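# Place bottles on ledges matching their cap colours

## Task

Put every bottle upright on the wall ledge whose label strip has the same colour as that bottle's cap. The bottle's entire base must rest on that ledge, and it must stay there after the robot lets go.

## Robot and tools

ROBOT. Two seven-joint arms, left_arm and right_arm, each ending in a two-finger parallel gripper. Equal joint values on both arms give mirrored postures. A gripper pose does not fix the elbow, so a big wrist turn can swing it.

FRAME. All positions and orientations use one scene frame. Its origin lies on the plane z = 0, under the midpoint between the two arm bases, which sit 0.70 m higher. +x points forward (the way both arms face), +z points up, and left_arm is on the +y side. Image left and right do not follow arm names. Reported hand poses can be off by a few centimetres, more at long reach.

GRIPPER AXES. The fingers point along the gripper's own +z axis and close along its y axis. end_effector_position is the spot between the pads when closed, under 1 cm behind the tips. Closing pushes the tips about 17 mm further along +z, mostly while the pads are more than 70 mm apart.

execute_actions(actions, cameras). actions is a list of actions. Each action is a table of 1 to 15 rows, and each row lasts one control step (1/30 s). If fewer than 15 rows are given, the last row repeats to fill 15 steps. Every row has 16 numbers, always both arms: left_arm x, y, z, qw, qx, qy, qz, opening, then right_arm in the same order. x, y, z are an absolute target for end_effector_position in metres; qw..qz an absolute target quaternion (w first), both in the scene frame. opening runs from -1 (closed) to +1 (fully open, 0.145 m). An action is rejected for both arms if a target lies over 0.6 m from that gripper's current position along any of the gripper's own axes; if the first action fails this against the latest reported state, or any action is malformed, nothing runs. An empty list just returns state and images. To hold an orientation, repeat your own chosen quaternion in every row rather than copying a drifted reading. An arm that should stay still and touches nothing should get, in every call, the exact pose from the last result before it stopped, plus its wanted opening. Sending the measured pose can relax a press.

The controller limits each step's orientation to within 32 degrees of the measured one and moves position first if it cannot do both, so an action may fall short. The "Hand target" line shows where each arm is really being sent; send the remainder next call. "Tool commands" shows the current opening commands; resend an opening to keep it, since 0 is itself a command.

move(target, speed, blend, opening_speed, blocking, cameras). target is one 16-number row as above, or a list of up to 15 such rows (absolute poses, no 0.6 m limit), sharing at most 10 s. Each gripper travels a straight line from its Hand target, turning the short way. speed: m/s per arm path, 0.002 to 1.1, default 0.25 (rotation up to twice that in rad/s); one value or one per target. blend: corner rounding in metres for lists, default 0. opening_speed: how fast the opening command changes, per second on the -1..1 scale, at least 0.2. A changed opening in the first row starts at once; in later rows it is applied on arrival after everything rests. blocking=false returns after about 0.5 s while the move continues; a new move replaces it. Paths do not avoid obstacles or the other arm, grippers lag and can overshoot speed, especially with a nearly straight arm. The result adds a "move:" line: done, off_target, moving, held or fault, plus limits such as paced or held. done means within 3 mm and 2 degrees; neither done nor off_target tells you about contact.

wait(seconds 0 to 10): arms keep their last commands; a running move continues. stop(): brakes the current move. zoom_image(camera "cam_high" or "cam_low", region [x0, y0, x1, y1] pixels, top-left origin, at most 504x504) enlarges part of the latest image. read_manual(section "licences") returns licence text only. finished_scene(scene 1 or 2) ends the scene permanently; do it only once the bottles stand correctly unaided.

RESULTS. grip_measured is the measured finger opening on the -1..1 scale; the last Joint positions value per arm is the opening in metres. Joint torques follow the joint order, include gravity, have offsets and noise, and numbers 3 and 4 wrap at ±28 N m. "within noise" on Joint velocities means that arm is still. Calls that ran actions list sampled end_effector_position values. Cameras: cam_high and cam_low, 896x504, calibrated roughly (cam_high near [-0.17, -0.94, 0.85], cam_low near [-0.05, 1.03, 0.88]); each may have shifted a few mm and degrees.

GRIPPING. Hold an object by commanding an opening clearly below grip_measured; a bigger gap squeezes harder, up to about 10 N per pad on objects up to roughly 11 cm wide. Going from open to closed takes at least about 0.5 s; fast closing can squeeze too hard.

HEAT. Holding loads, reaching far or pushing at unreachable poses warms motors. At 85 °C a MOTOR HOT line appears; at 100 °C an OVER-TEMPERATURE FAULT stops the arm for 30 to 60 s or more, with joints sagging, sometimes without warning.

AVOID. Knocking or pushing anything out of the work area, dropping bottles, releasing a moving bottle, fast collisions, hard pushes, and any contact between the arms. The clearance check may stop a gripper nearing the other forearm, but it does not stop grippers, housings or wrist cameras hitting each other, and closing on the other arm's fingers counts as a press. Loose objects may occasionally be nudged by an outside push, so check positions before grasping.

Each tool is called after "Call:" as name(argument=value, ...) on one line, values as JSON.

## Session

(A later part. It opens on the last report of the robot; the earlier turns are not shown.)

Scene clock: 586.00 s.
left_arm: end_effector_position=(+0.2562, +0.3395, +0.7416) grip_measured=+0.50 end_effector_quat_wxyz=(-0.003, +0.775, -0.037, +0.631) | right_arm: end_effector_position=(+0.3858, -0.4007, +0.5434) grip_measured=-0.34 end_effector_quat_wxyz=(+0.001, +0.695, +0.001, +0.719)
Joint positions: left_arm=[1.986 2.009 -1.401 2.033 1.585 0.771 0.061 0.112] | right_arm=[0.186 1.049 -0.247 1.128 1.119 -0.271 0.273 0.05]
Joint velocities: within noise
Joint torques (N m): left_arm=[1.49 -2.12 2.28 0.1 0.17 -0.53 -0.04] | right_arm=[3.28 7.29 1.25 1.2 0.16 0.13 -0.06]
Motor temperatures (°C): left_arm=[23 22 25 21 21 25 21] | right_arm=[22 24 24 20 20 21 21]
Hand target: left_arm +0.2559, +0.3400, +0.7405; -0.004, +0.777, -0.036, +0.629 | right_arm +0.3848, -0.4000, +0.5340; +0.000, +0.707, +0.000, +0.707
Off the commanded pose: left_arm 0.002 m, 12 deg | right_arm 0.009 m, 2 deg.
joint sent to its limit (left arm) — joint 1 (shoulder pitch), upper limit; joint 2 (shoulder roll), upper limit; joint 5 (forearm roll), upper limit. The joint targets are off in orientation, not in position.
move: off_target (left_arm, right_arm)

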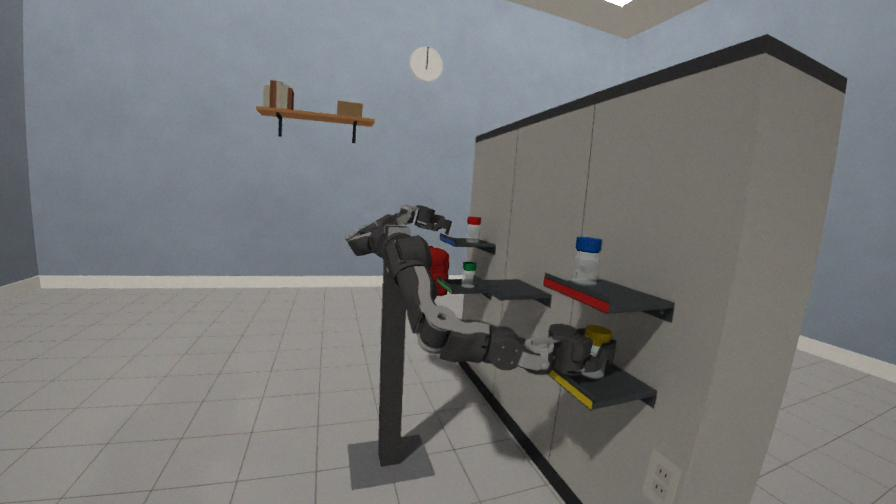

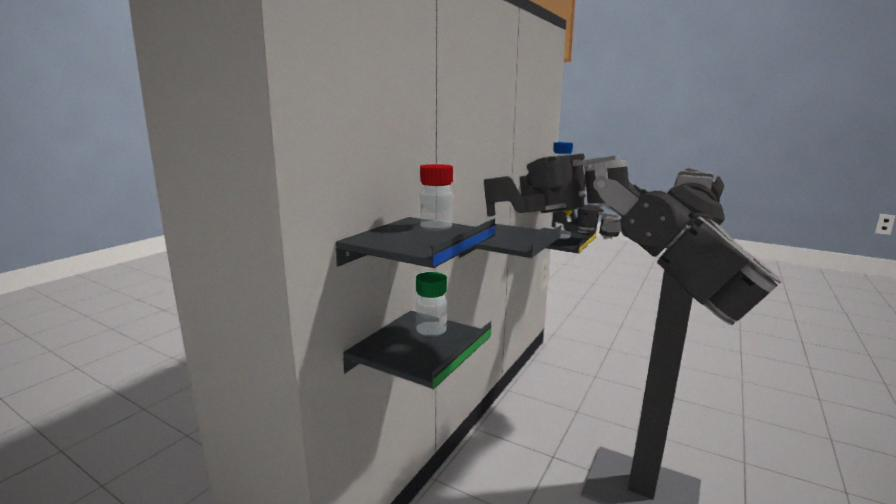

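Call:
move(target=[[0.255,0.34,0.74,0.0,0.7071,0,0.7071,0.5,0.385,-0.40,0.541,0,0.7071,0,0.7071,-0.5],[0.255,0.34,0.74,0.0,0.7071,0,0.7071,0.5,0.385,-0.40,0.541,0,0.7071,0,0.7071,0.2]], speed=0.02, opening_speed=0.6)

Call:
zoom_image(camera="cam_high", region=[520, 300, 660, 420])

Scene clock: 605.13 s.
left_arm: end_effector_position=(+0.2562, +0.3395, +0.7416) grip_measured=+0.50 end_effector_quat_wxyz=(-0.003, +0.775, -0.037, +0.631) | right_arm: end_effector_position=(+0.3852, -0.4000, +0.5423) grip_measured=+0.20 end_effector_quat_wxyz=(+0.000, +0.705, +0.001, +0.709)
Joint positions: left_arm=[1.986 2.009 -1.401 2.033 1.585 0.771 0.061 0.112] | right_arm=[0.179 1.066 -0.25 1.146 1.128 -0.241 0.263 0.09]
Joint velocities: within noise
Joint torques (N m): left_arm=[1.46 -2.12 2.28 0.1 0.17 -0.53 -0.04] | right_arm=[3.68 8 3.38 2.3 0.26 -0.32 -0.1]
Motor temperatures (°C): left_arm=[23 22 25 21 21 25 21] | right_arm=[22 25 24 20 20 20 21]
Hand target: left_arm +0.2559, +0.3400, +0.7405; -0.004, +0.776, -0.036, +0.629 | right_arm +0.3850, -0.3999, +0.5409; +0.000, +0.707, +0.000, +0.707
Off the commanded pose: left_arm 0.002 m, 12 deg | right_arm 0.001 m, 0 deg.
joint sent to its limit (left arm) — joint 1 (shoulder pitch), upper limit; joint 2 (shoulder roll), upper limit; joint 5 (forearm roll), upper limit. The joint targets are off in orientation, not in position.
move: off_target (left_arm)

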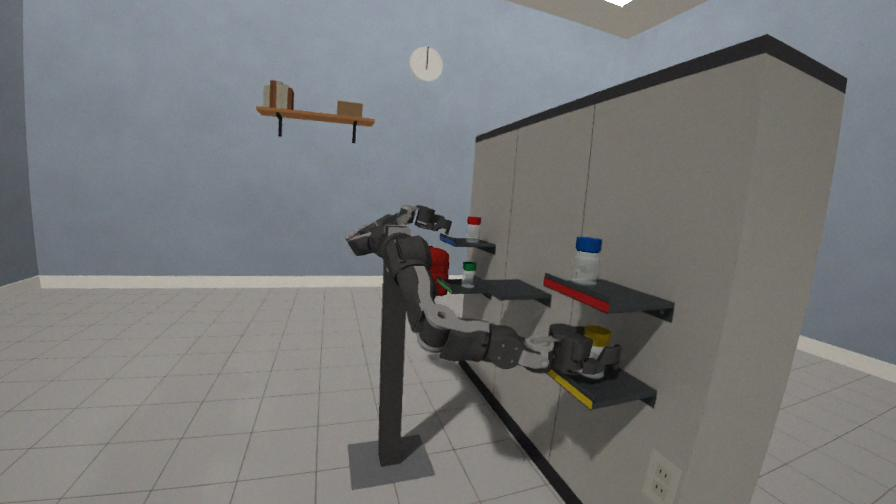

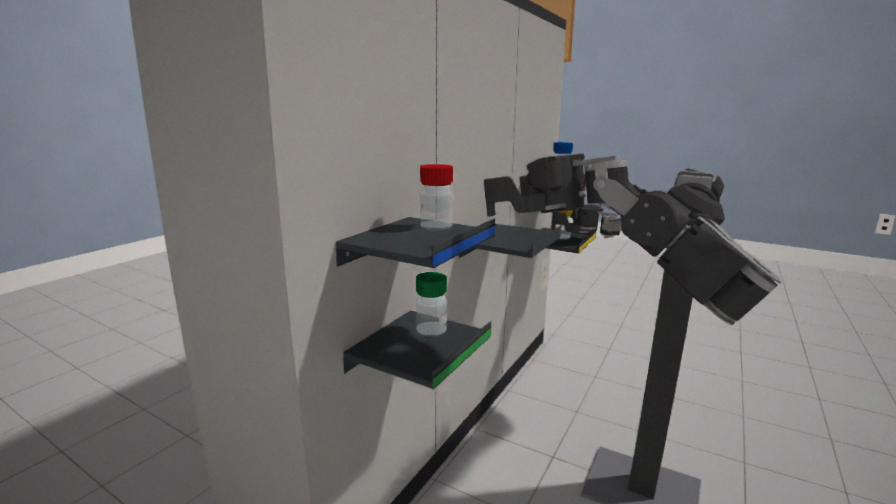

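Scaled by 3.600 from the camera's 896x504 image, which has a finer 1280x720 frame.

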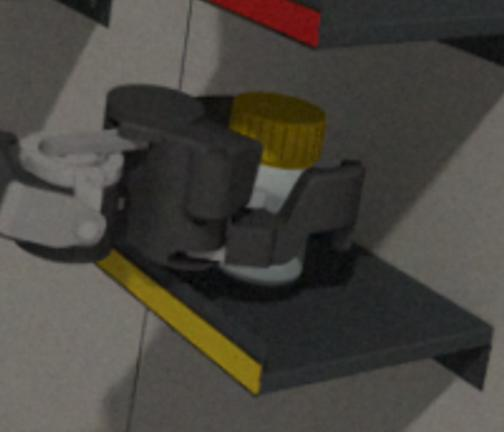

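Call:
move(target=[[0.22,0.30,0.60,0.0,0.7071,0,0.7071,0.5,0.25,-0.39,0.547,0,0.7071,0,0.7071,0.5],[0.21,0.26,0.50,0.0,0.7071,0,0.7071,0.5,0.25,-0.34,0.60,0,0.7071,0,0.7071,0.5]], speed=0.12)

Call:
zoom_image(camera="cam_high", region=[440, 220, 700, 430])

Scene clock: 622.40 s.
left_arm: end_effector_position=(+0.2103, +0.2592, +0.5008) grip_measured=+0.50 end_effector_quat_wxyz=(+0.001, +0.707, +0.000, +0.708) | right_arm: end_effector_position=(+0.2501, -0.3380, +0.5996) grip_measured=+0.50 end_effector_quat_wxyz=(-0.003, +0.707, +0.003, +0.707)
Joint positions: left_arm=[-1.018 1.187 -0.098 2.043 0.604 -0.787 -0.698 0.112] | right_arm=[-1.209 0.93 0.886 2.047 1.193 -0.237 0.054 0.112]
Joint velocities: within noise
Joint torques (N m): left_arm=[0.07 2.23 1.66 2.47 -0.08 -0.54 0.22] | right_arm=[0.12 2.04 4.51 1.58 0.21 -0.32 -0.13]
Motor temperatures (°C): left_arm=[23 22 25 21 21 25 21] | right_arm=[22 25 24 20 20 20 21]
Hand target: left_arm +0.2100, +0.2600, +0.5000; +0.000, +0.707, +0.000, +0.707 | right_arm +0.2500, -0.3401, +0.6000; +0.000, +0.707, +0.000, +0.707
Off the commanded pose: left_arm 0.001 m, 0 deg | right_arm 0.002 m, 0 deg.
joint sent to its limit (left arm) — joint 6 (wrist pitch), lower limit. The joint targets still meet the commanded pose.
move: done; limits=paced

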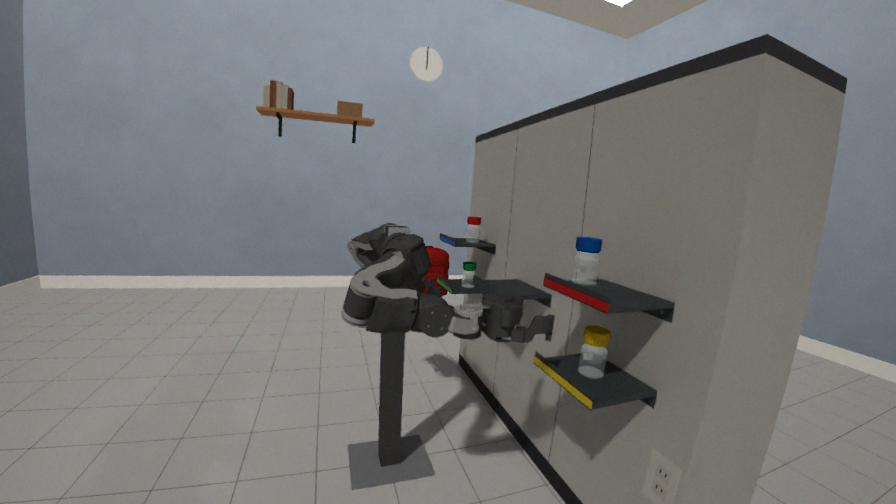

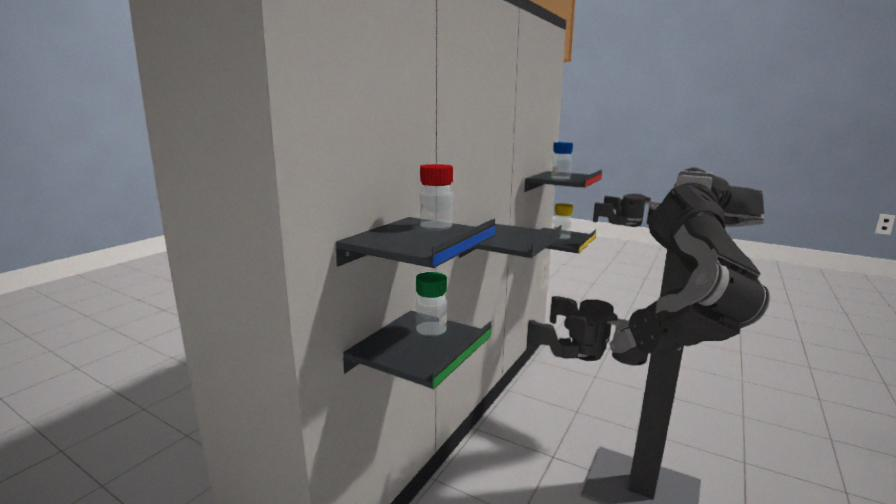

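Scaled by 1.938 from the camera's 896x504 image, which has a finer 1280x720 frame.

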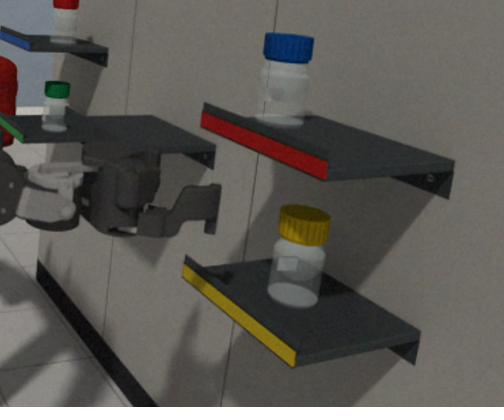

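Call:
move(target=[[0.24,0.30,0.58,0.0,0.7071,0,0.7071,0.5,0.255,-0.36,0.70,0,0.7071,0,0.7071,0.5],[0.27,0.342,0.745,0.0,0.7071,0,0.7071,0.5,0.285,-0.345,0.745,0,0.7071,0,0.7071,0.5]], speed=0.12)

Call:
zoom_image(camera="cam_high", region=[440, 180, 700, 390])

Call:
zoom_image(camera="cam_low", region=[400, 120, 640, 300])

Scene clock: 637.80 s.
left_arm: end_effector_position=(+0.2699, +0.3421, +0.7465) grip_measured=+0.50 end_effector_quat_wxyz=(-0.002, +0.705, -0.001, +0.709) | right_arm: end_effector_position=(+0.2846, -0.3444, +0.7471) grip_measured=+0.50 end_effector_quat_wxyz=(+0.000, +0.704, +0.003, +0.710)
Joint positions: left_arm=[-1.14 1.106 1.571 2.073 1.585 0.426 -0.042 0.112] | right_arm=[-1.06 1.173 1.487 2.02 1.558 0.427 -0.052 0.112]
Joint velocities: within noise
Joint torques (N m): left_arm=[1.67 2.81 2.03 0.24 0.16 -0.53 0.09] | right_arm=[1.54 3.73 2.54 0.25 0.15 -0.35 -0.17]
Motor temperatures (°C): left_arm=[22 22 25 21 21 25 21] | right_arm=[21 24 25 20 20 20 21]
Hand target: left_arm +0.2700, +0.3420, +0.7450; +0.000, +0.707, +0.000, +0.707 | right_arm +0.2850, -0.3451, +0.7450; +0.000, +0.707, +0.000, +0.707
Off the commanded pose: left_arm 0.002 m, 0 deg | right_arm 0.002 m, 1 deg.
joint sent to its limit (left arm) — joint 5 (forearm roll), upper limit. The joint targets still meet the commanded pose.
joint sent to its limit (right arm) — joint 5 (forearm roll), upper limit. The joint targets still meet the commanded pose.
move: done

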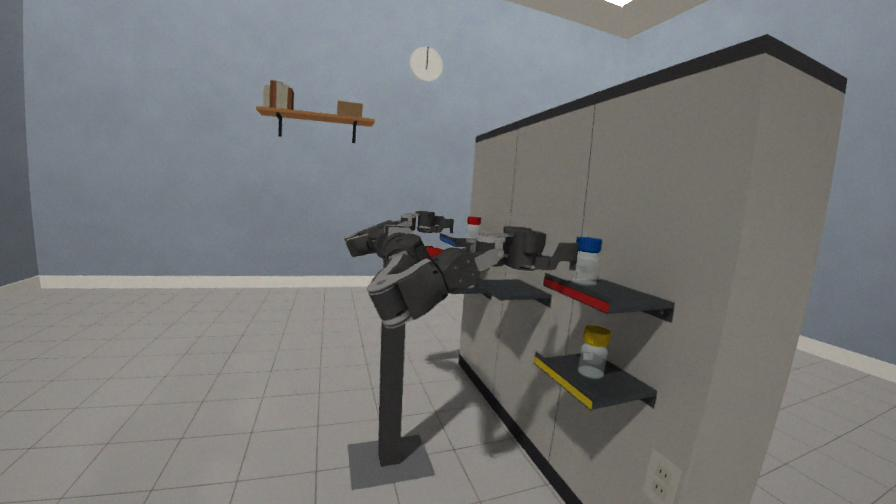

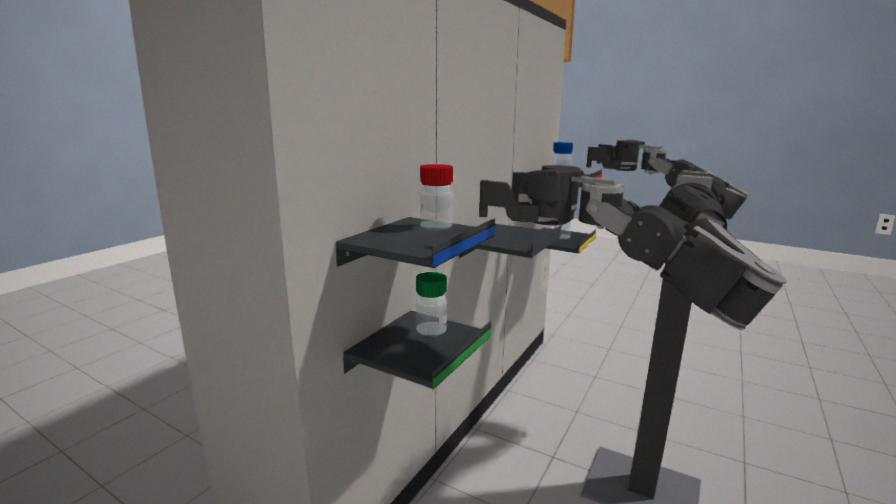

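Scaled by 1.938 from the camera's 896x504 image, which has a finer 1280x720 frame.

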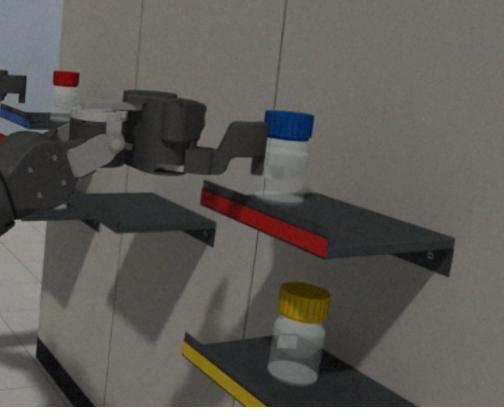

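Scaled by 2.100 from the camera's 896x504 image, which has a finer 1280x720 frame.

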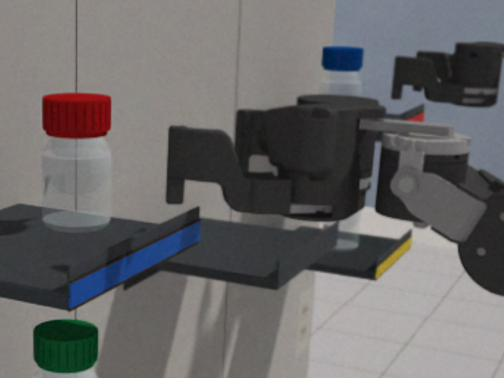

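Call:
move(target=[0.27,0.342,0.745,0.0,0.7071,0,0.7071,0.5,0.34,-0.345,0.742,0,0.7071,0,0.7071,0.5], speed=0.1)

Call:
zoom_image(camera="cam_high", region=[520, 220, 660, 330])

Call:
zoom_image(camera="cam_low", region=[510, 130, 640, 200])

Scene clock: 649.43 s.
left_arm: end_effector_position=(+0.2699, +0.3421, +0.7465) grip_measured=+0.50 end_effector_quat_wxyz=(-0.002, +0.705, -0.001, +0.709) | right_arm: end_effector_position=(+0.3399, -0.3442, +0.7432) grip_measured=+0.50 end_effector_quat_wxyz=(+0.000, +0.707, +0.003, +0.707)
Joint positions: left_arm=[-1.14 1.106 1.571 2.073 1.585 0.426 -0.042 0.112] | right_arm=[-0.956 1.417 1.259 1.838 1.559 0.309 -0.121 0.112]
Joint velocities: within noise
Joint torques (N m): left_arm=[1.67 2.81 2.02 0.24 0.16 -0.54 0.09] | right_arm=[3.02 3.89 2.92 0.43 0.11 -0.56 -0.19]
Motor temperatures (°C): left_arm=[22 22 25 21 21 25 21] | right_arm=[21 24 24 20 20 20 21]
Hand target: left_arm +0.2700, +0.3420, +0.7450; +0.000, +0.707, +0.000, +0.707 | right_arm +0.3400, -0.3451, +0.7420; +0.000, +0.707, +0.000, +0.707
Off the commanded pose: left_arm 0.002 m, 0 deg | right_arm 0.001 m, 0 deg.
joint sent to its limit (left arm) — joint 5 (forearm roll), upper limit. The joint targets still meet the commanded pose.
joint sent to its limit (right arm) — joint 5 (forearm roll), upper limit. The joint targets still meet the commanded pose.
move: done

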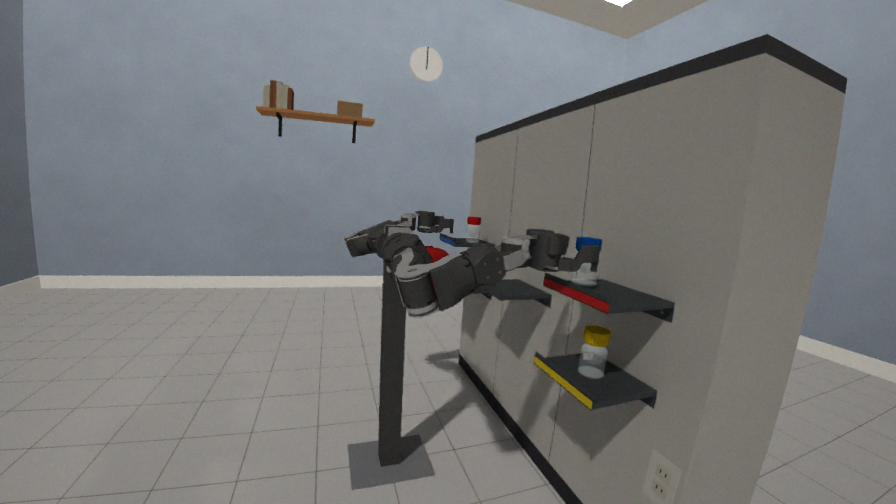

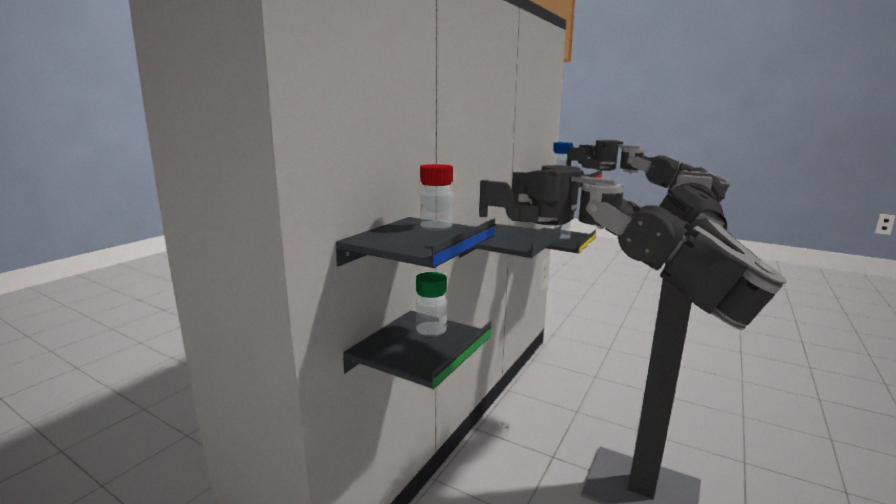

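Scaled by 3.600 from the camera's 896x504 image, which has a finer 1280x720 frame.

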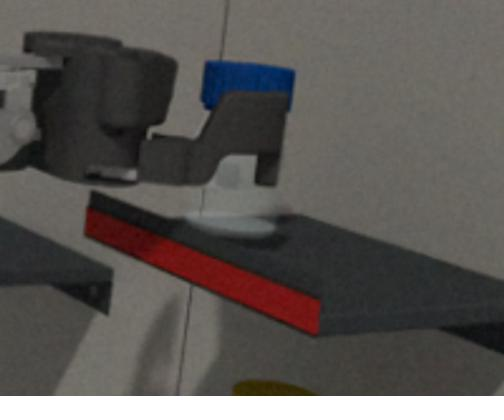

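Scaled by 3.877 from the camera's 896x504 image, which has a finer 1280x720 frame.

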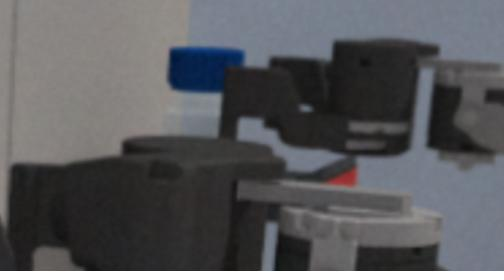

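Call:
move(target=[0.27,0.342,0.745,0.0,0.7071,0,0.7071,0.5,0.375,-0.345,0.74,0,0.7071,0,0.7071,0.5], speed=0.08)

Call:
zoom_image(camera="cam_high", region=[520, 220, 660, 330])

Call:
zoom_image(camera="cam_low", region=[510, 130, 640, 200])

Scene clock: 660.07 s.
left_arm: end_effector_position=(+0.2699, +0.3421, +0.7465) grip_measured=+0.50 end_effector_quat_wxyz=(-0.002, +0.705, -0.001, +0.709) | right_arm: end_effector_position=(+0.3752, -0.3458, +0.7378) grip_measured=+0.50 end_effector_quat_wxyz=(+0.013, +0.706, +0.015, +0.708)
Joint positions: left_arm=[-1.14 1.106 1.571 2.073 1.585 0.426 -0.042 0.112] | right_arm=[-0.784 1.579 0.97 1.691 1.559 0.185 -0.119 0.112]
Joint velocities: within noise
Joint torques (N m): left_arm=[1.67 2.81 2.02 0.24 0.16 -0.54 0.09] | right_arm=[3.36 4.95 5.74 0.39 0.1 -0.53 0.14]
Motor temperatures (°C): left_arm=[22 22 25 21 21 25 21] | right_arm=[21 24 24 20 20 20 21]
Hand target: left_arm +0.2700, +0.3420, +0.7450; +0.000, +0.707, +0.000, +0.707 | right_arm +0.3748, -0.3452, +0.7399; +0.011, +0.703, +0.016, +0.711
Off the commanded pose: left_arm 0.001 m, 0 deg | right_arm 0.002 m, 2 deg.
joint sent to its limit (left arm) — joint 5 (forearm roll), upper limit. The joint targets still meet the commanded pose.
joint sent to its limit (right arm) — joint 5 (forearm roll), upper limit. The joint targets still meet the commanded pose.
move: done

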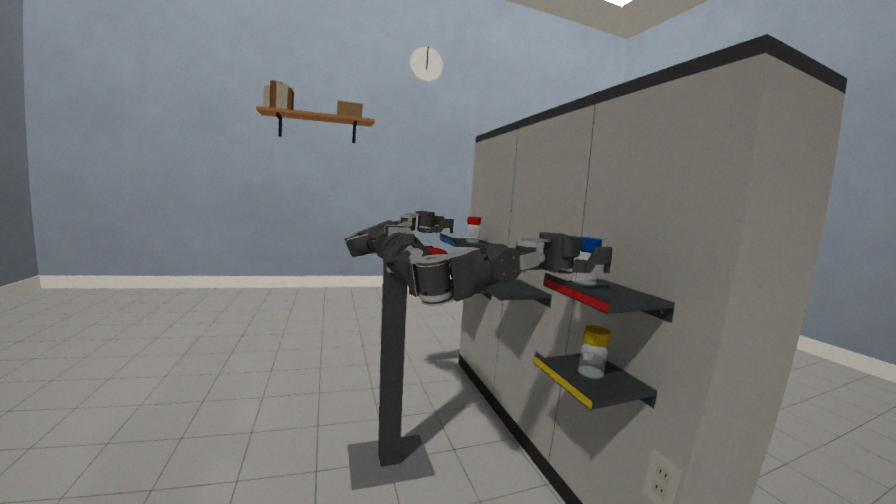

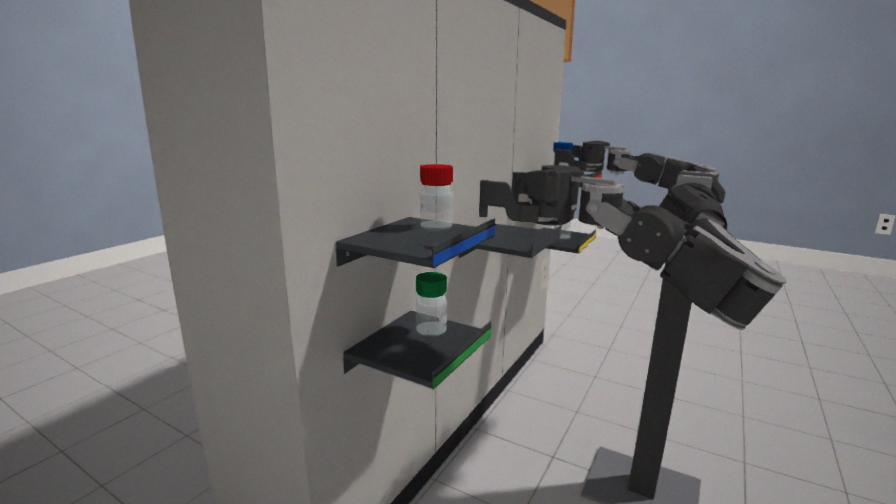

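Scaled by 3.600 from the camera's 896x504 image, which has a finer 1280x720 frame.

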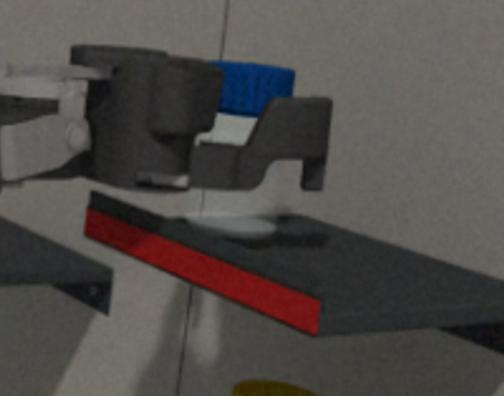

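Scaled by 3.877 from the camera's 896x504 image, which has a finer 1280x720 frame.

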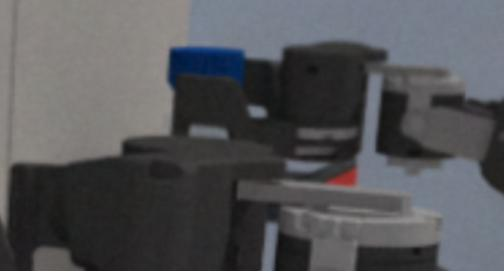

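Call:
move(target=[[0.27,0.342,0.745,0.0,0.7071,0,0.7071,0.5,0.38,-0.345,0.742,0,0.7071,0,0.7071,0.5],[0.27,0.342,0.745,0.0,0.7071,0,0.7071,0.5,0.38,-0.345,0.742,0,0.7071,0,0.7071,-0.6]], speed=0.08, opening_speed=0.8)

Call:
zoom_image(camera="cam_high", region=[520, 220, 660, 330])

Call:
zoom_image(camera="cam_low", region=[510, 130, 640, 200])

Scene clock: 676.07 s.
left_arm: end_effector_position=(+0.2699, +0.3421, +0.7465) grip_measured=+0.50 end_effector_quat_wxyz=(-0.002, +0.705, -0.001, +0.709) | right_arm: end_effector_position=(+0.3801, -0.3446, +0.7411) grip_measured=-0.28 end_effector_quat_wxyz=(+0.011, +0.705, +0.016, +0.709)
Joint positions: left_arm=[-1.14 1.106 1.571 2.073 1.585 0.426 -0.042 0.112] | right_arm=[-1.311 1.602 1.507 1.668 1.559 0.193 -0.115 0.055]
Joint velocities: within noise
Joint torques (N m): left_arm=[1.67 2.81 2.02 0.24 0.16 -0.54 0.09] | right_arm=[3.34 2.02 5.6 0.14 0.07 -0.42 -0.07]
Motor temperatures (°C): left_arm=[22 22 25 21 21 25 21] | right_arm=[21 24 25 20 20 21 21]
Hand target: left_arm +0.2700, +0.3420, +0.7450; +0.000, +0.707, +0.000, +0.707 | right_arm +0.3800, -0.3451, +0.7420; +0.011, +0.704, +0.015, +0.710
Off the commanded pose: left_arm 0.001 m, 0 deg | right_arm 0.001 m, 2 deg.
joint sent to its limit (left arm) — joint 5 (forearm roll), upper limit. The joint targets still meet the commanded pose.
joint sent to its limit (right arm) — joint 1 (shoulder pitch), lower limit; joint 5 (forearm roll), upper limit. The joint targets still meet the commanded pose.
move: done

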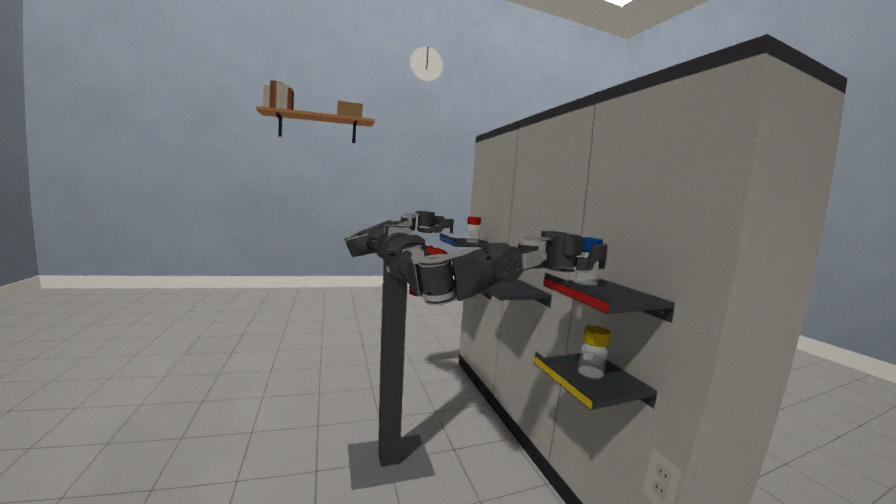

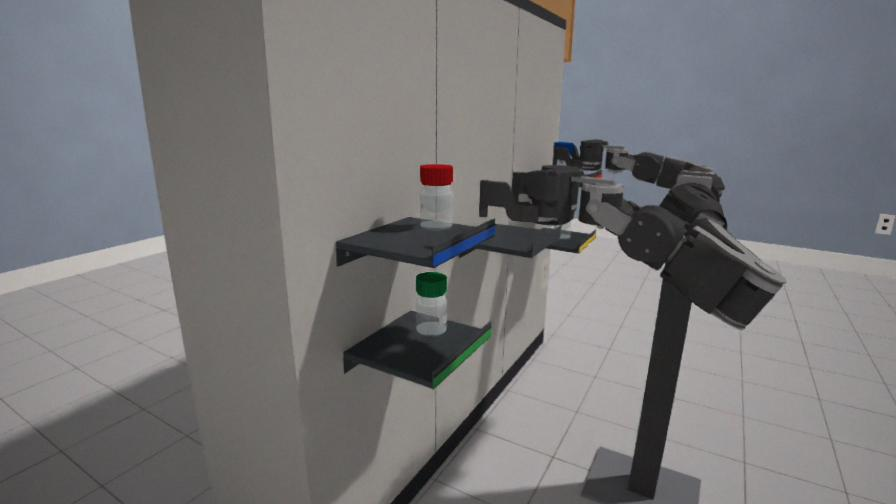

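Scaled by 3.600 from the camera's 896x504 image, which has a finer 1280x720 frame.

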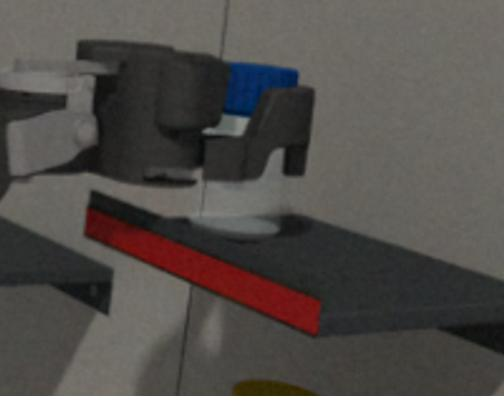

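Scaled by 3.877 from the camera's 896x504 image, which has a finer 1280x720 frame.

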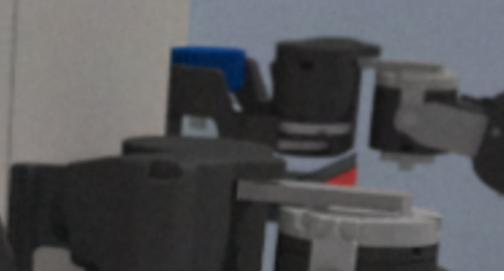

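Call:
move(target=[[0.27,0.342,0.745,0.0,0.7071,0,0.7071,0.5,0.38,-0.345,0.778,0,0.7071,0,0.7071,-0.6],[0.27,0.342,0.745,0.0,0.7071,0,0.7071,0.5,0.275,-0.34,0.778,0,0.7071,0,0.7071,-0.6],[0.27,0.342,0.745,0.0,0.7071,0,0.7071,0.5,0.265,-0.22,0.74,0,0.7071,0,0.7071,-0.6]], speed=0.1, blend=[0.01,0.02,0])

Call:
zoom_image(camera="cam_high", region=[440, 180, 700, 390])

Scene clock: 694.50 s.
left_arm: end_effector_position=(+0.2699, +0.3421, +0.7465) grip_measured=+0.50 end_effector_quat_wxyz=(-0.002, +0.705, -0.001, +0.709) | right_arm: end_effector_position=(+0.2664, -0.2209, +0.7388) grip_measured=-0.28 end_effector_quat_wxyz=(-0.056, +0.695, +0.080, +0.712)
Joint positions: left_arm=[-1.14 1.106 1.571 2.073 1.585 0.426 -0.042 0.112] | right_arm=[-0.153 1.015 0.782 2.44 1.559 0.785 -0.386 0.055]
Joint velocities: within noise
Joint torques (N m): left_arm=[1.7 2.81 2.03 0.24 0.16 -0.54 0.09] | right_arm=[1.89 5.31 3.51 0.43 -0.02 -0.39 0.14]
Motor temperatures (°C): left_arm=[22 22 25 21 21 25 21] | right_arm=[22 24 26 19 20 20 21]
Hand target: left_arm +0.2700, +0.3420, +0.7450; +0.000, +0.707, +0.000, +0.707 | right_arm +0.2656, -0.2205, +0.7401; -0.056, +0.694, +0.082, +0.714
Off the commanded pose: left_arm 0.001 m, 0 deg | right_arm 0.002 m, 11 deg.
joint sent to its limit (left arm) — joint 5 (forearm roll), upper limit. The joint targets still meet the commanded pose.
joint sent to its limit (right arm) — joint 4 (elbow), upper limit, where the elbow is as bent as it goes; joint 5 (forearm roll), upper limit; joint 6 (wrist pitch), upper limit. The joint targets are off in orientation, not in position.
move: off_target (right_arm)

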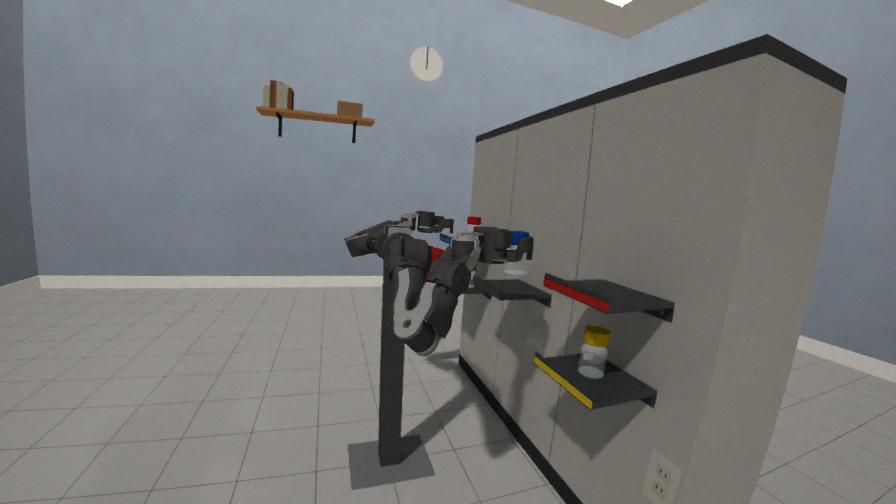

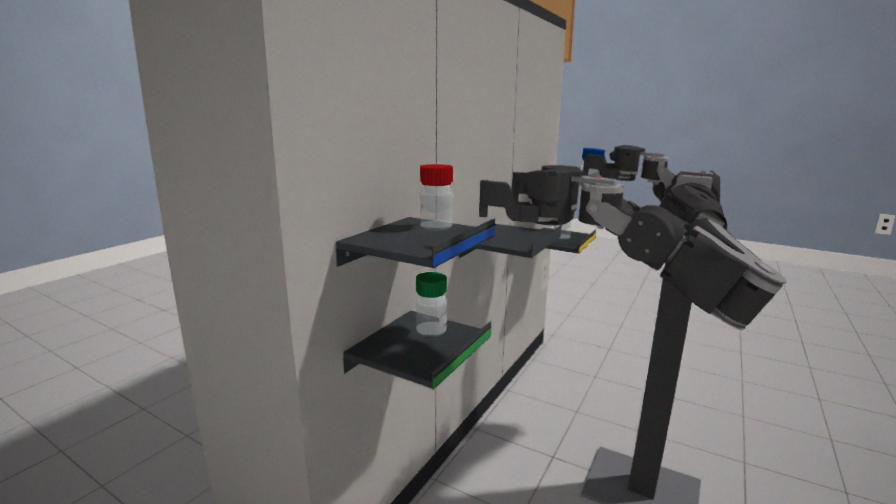

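Scaled by 1.938 from the camera's 896x504 image, which has a finer 1280x720 frame.

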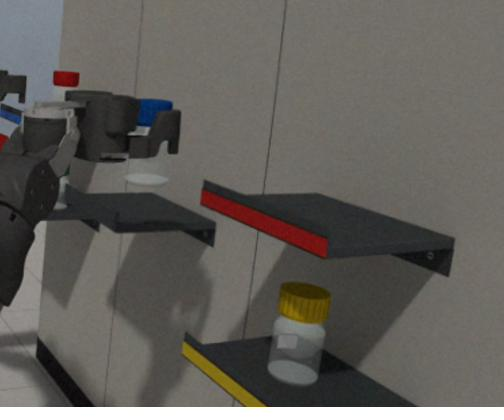

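Call:
move(target=[[0.27,0.342,0.745,0.0,0.7071,0,0.7071,0.5,0.295,-0.08,0.69,-0.0616,0.7044,0.0616,0.7044,-0.6],[0.27,0.342,0.745,0.0,0.7071,0,0.7071,0.5,0.305,0.015,0.685,-0.153,0.690,0.153,0.690,-0.6],[0.27,0.342,0.745,0.0,0.7071,0,0.7071,0.5,0.385,0.05,0.685,-0.153,0.690,0.153,0.690,-0.6],[0.27,0.342,0.745,0.0,0.7071,0,0.7071,0.5,0.385,0.05,0.657,-0.153,0.690,0.153,0.690,-0.6]], speed=[0.12,0.12,0.12,0.06], blend=[0.02,0,0,0])

Call:
zoom_image(camera="cam_high", region=[440, 200, 600, 330])

Call:
zoom_image(camera="cam_low", region=[450, 150, 610, 280])

Scene clock: 711.00 s.
left_arm: end_effector_position=(+0.2699, +0.3421, +0.7465) grip_measured=+0.50 end_effector_quat_wxyz=(-0.002, +0.705, -0.001, +0.709) | right_arm: end_effector_position=(+0.3854, +0.0490, +0.6546) grip_measured=-0.28 end_effector_quat_wxyz=(-0.151, +0.695, +0.153, +0.686)
Joint positions: left_arm=[-1.14 1.106 1.571 2.073 1.585 0.426 -0.042 0.112] | right_arm=[0.89 0.213 -0.978 1.775 0.94 0.466 -0.773 0.055]
Joint velocities: within noise
Joint torques (N m): left_arm=[1.7 2.81 2.02 0.24 0.16 -0.54 0.1] | right_arm=[6.53 -1.41 2.71 2.5 -0.53 -0.65 0.18]
Motor temperatures (°C): left_arm=[22 22 25 21 21 25 21] | right_arm=[22 24 25 19 20 21 21]
Hand target: left_arm +0.2700, +0.3420, +0.7450; +0.000, +0.707, +0.000, +0.707 | right_arm +0.3850, +0.0500, +0.6571; -0.153, +0.690, +0.153, +0.690
Off the commanded pose: left_arm 0.001 m, 0 deg | right_arm 0.003 m, 1 deg.
joint sent to its limit (left arm) — joint 5 (forearm roll), upper limit. The joint targets still meet the commanded pose.
move: done

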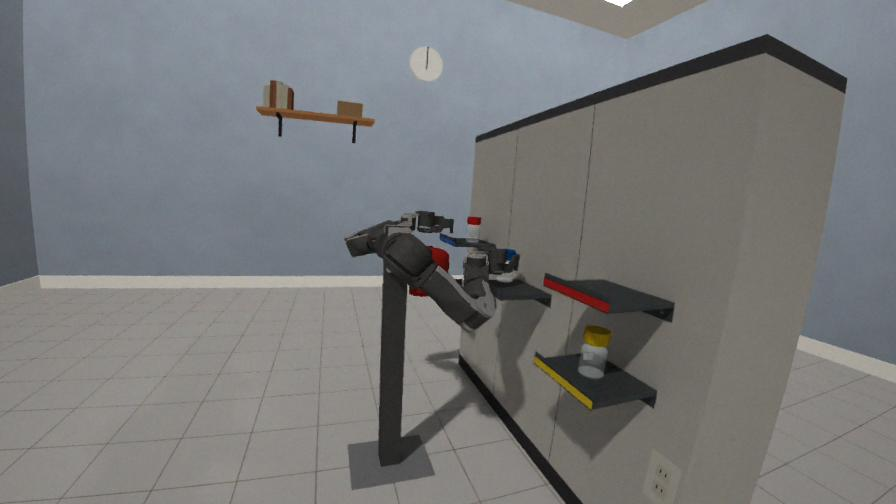

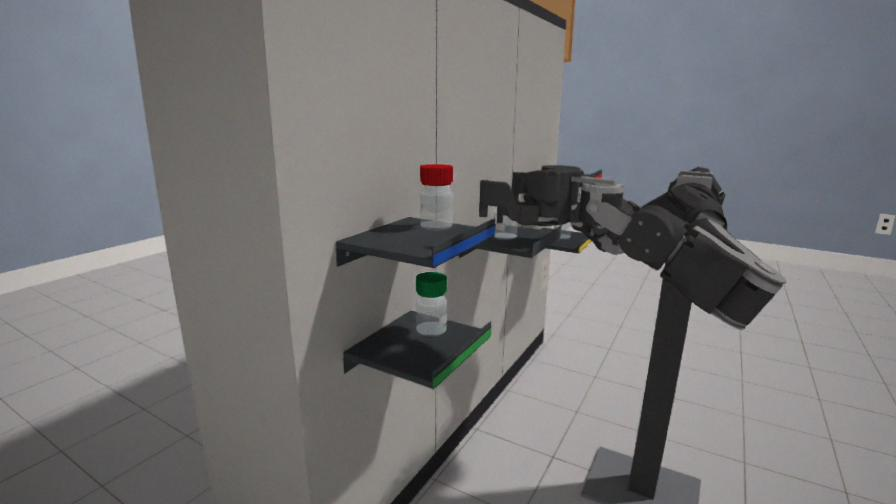

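Scaled by 3.150 from the camera's 896x504 image, which has a finer 1280x720 frame.

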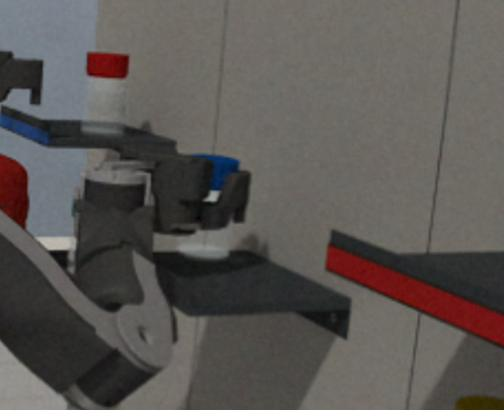

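Scaled by 3.150 from the camera's 896x504 image, which has a finer 1280x720 frame.

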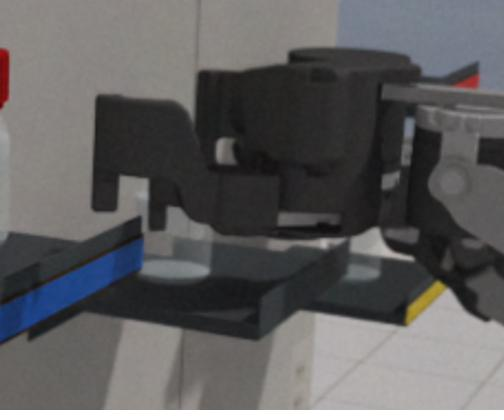

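Call:
move(target=[[0.27,0.342,0.745,0.0,0.7071,0,0.7071,0.5,0.385,0.05,0.634,-0.153,0.690,0.153,0.690,-0.6]], speed=0.02)

Call:
zoom_image(camera="cam_low", region=[450, 150, 610, 280])

Scene clock: 718.27 s.
left_arm: end_effector_position=(+0.2699, +0.3421, +0.7465) grip_measured=+0.50 end_effector_quat_wxyz=(-0.002, +0.705, -0.001, +0.709) | right_arm: end_effector_position=(+0.3846, +0.0492, +0.6457) grip_measured=-0.28 end_effector_quat_wxyz=(-0.155, +0.676, +0.148, +0.705)
Joint positions: left_arm=[-1.14 1.106 1.571 2.073 1.585 0.426 -0.042 0.112] | right_arm=[0.84 0.223 -1 1.759 0.846 0.375 -0.731 0.055]
Joint velocities: within noise
Joint torques (N m): left_arm=[1.67 2.81 2.03 0.24 0.16 -0.54 0.09] | right_arm=[3.73 -0.62 1.98 1.22 0.32 0.16 0.08]
Motor temperatures (°C): left_arm=[22 22 25 21 21 25 21] | right_arm=[22 24 25 20 20 21 21]
Hand target: left_arm +0.2700, +0.3420, +0.7450; +0.000, +0.707, +0.000, +0.707 | right_arm +0.3847, +0.0500, +0.6341; -0.153, +0.690, +0.153, +0.690
Off the commanded pose: left_arm 0.001 m, 0 deg | right_arm 0.012 m, 2 deg.
joint sent to its limit (left arm) — joint 5 (forearm roll), upper limit. The joint targets still meet the commanded pose.
move: off_target (right_arm)

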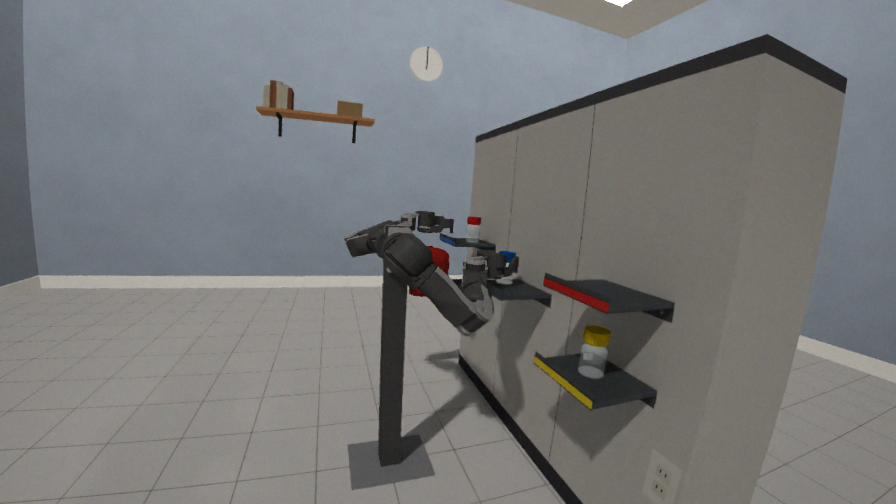

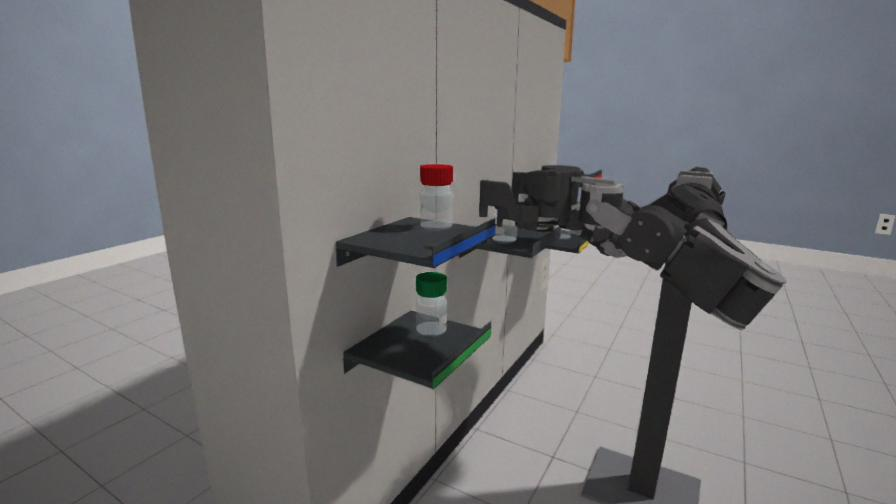

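Scaled by 3.150 from the camera's 896x504 image, which has a finer 1280x720 frame.

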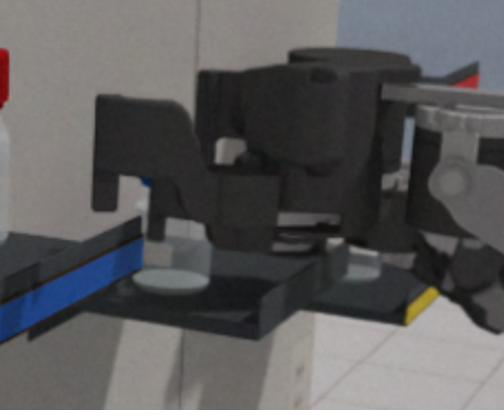

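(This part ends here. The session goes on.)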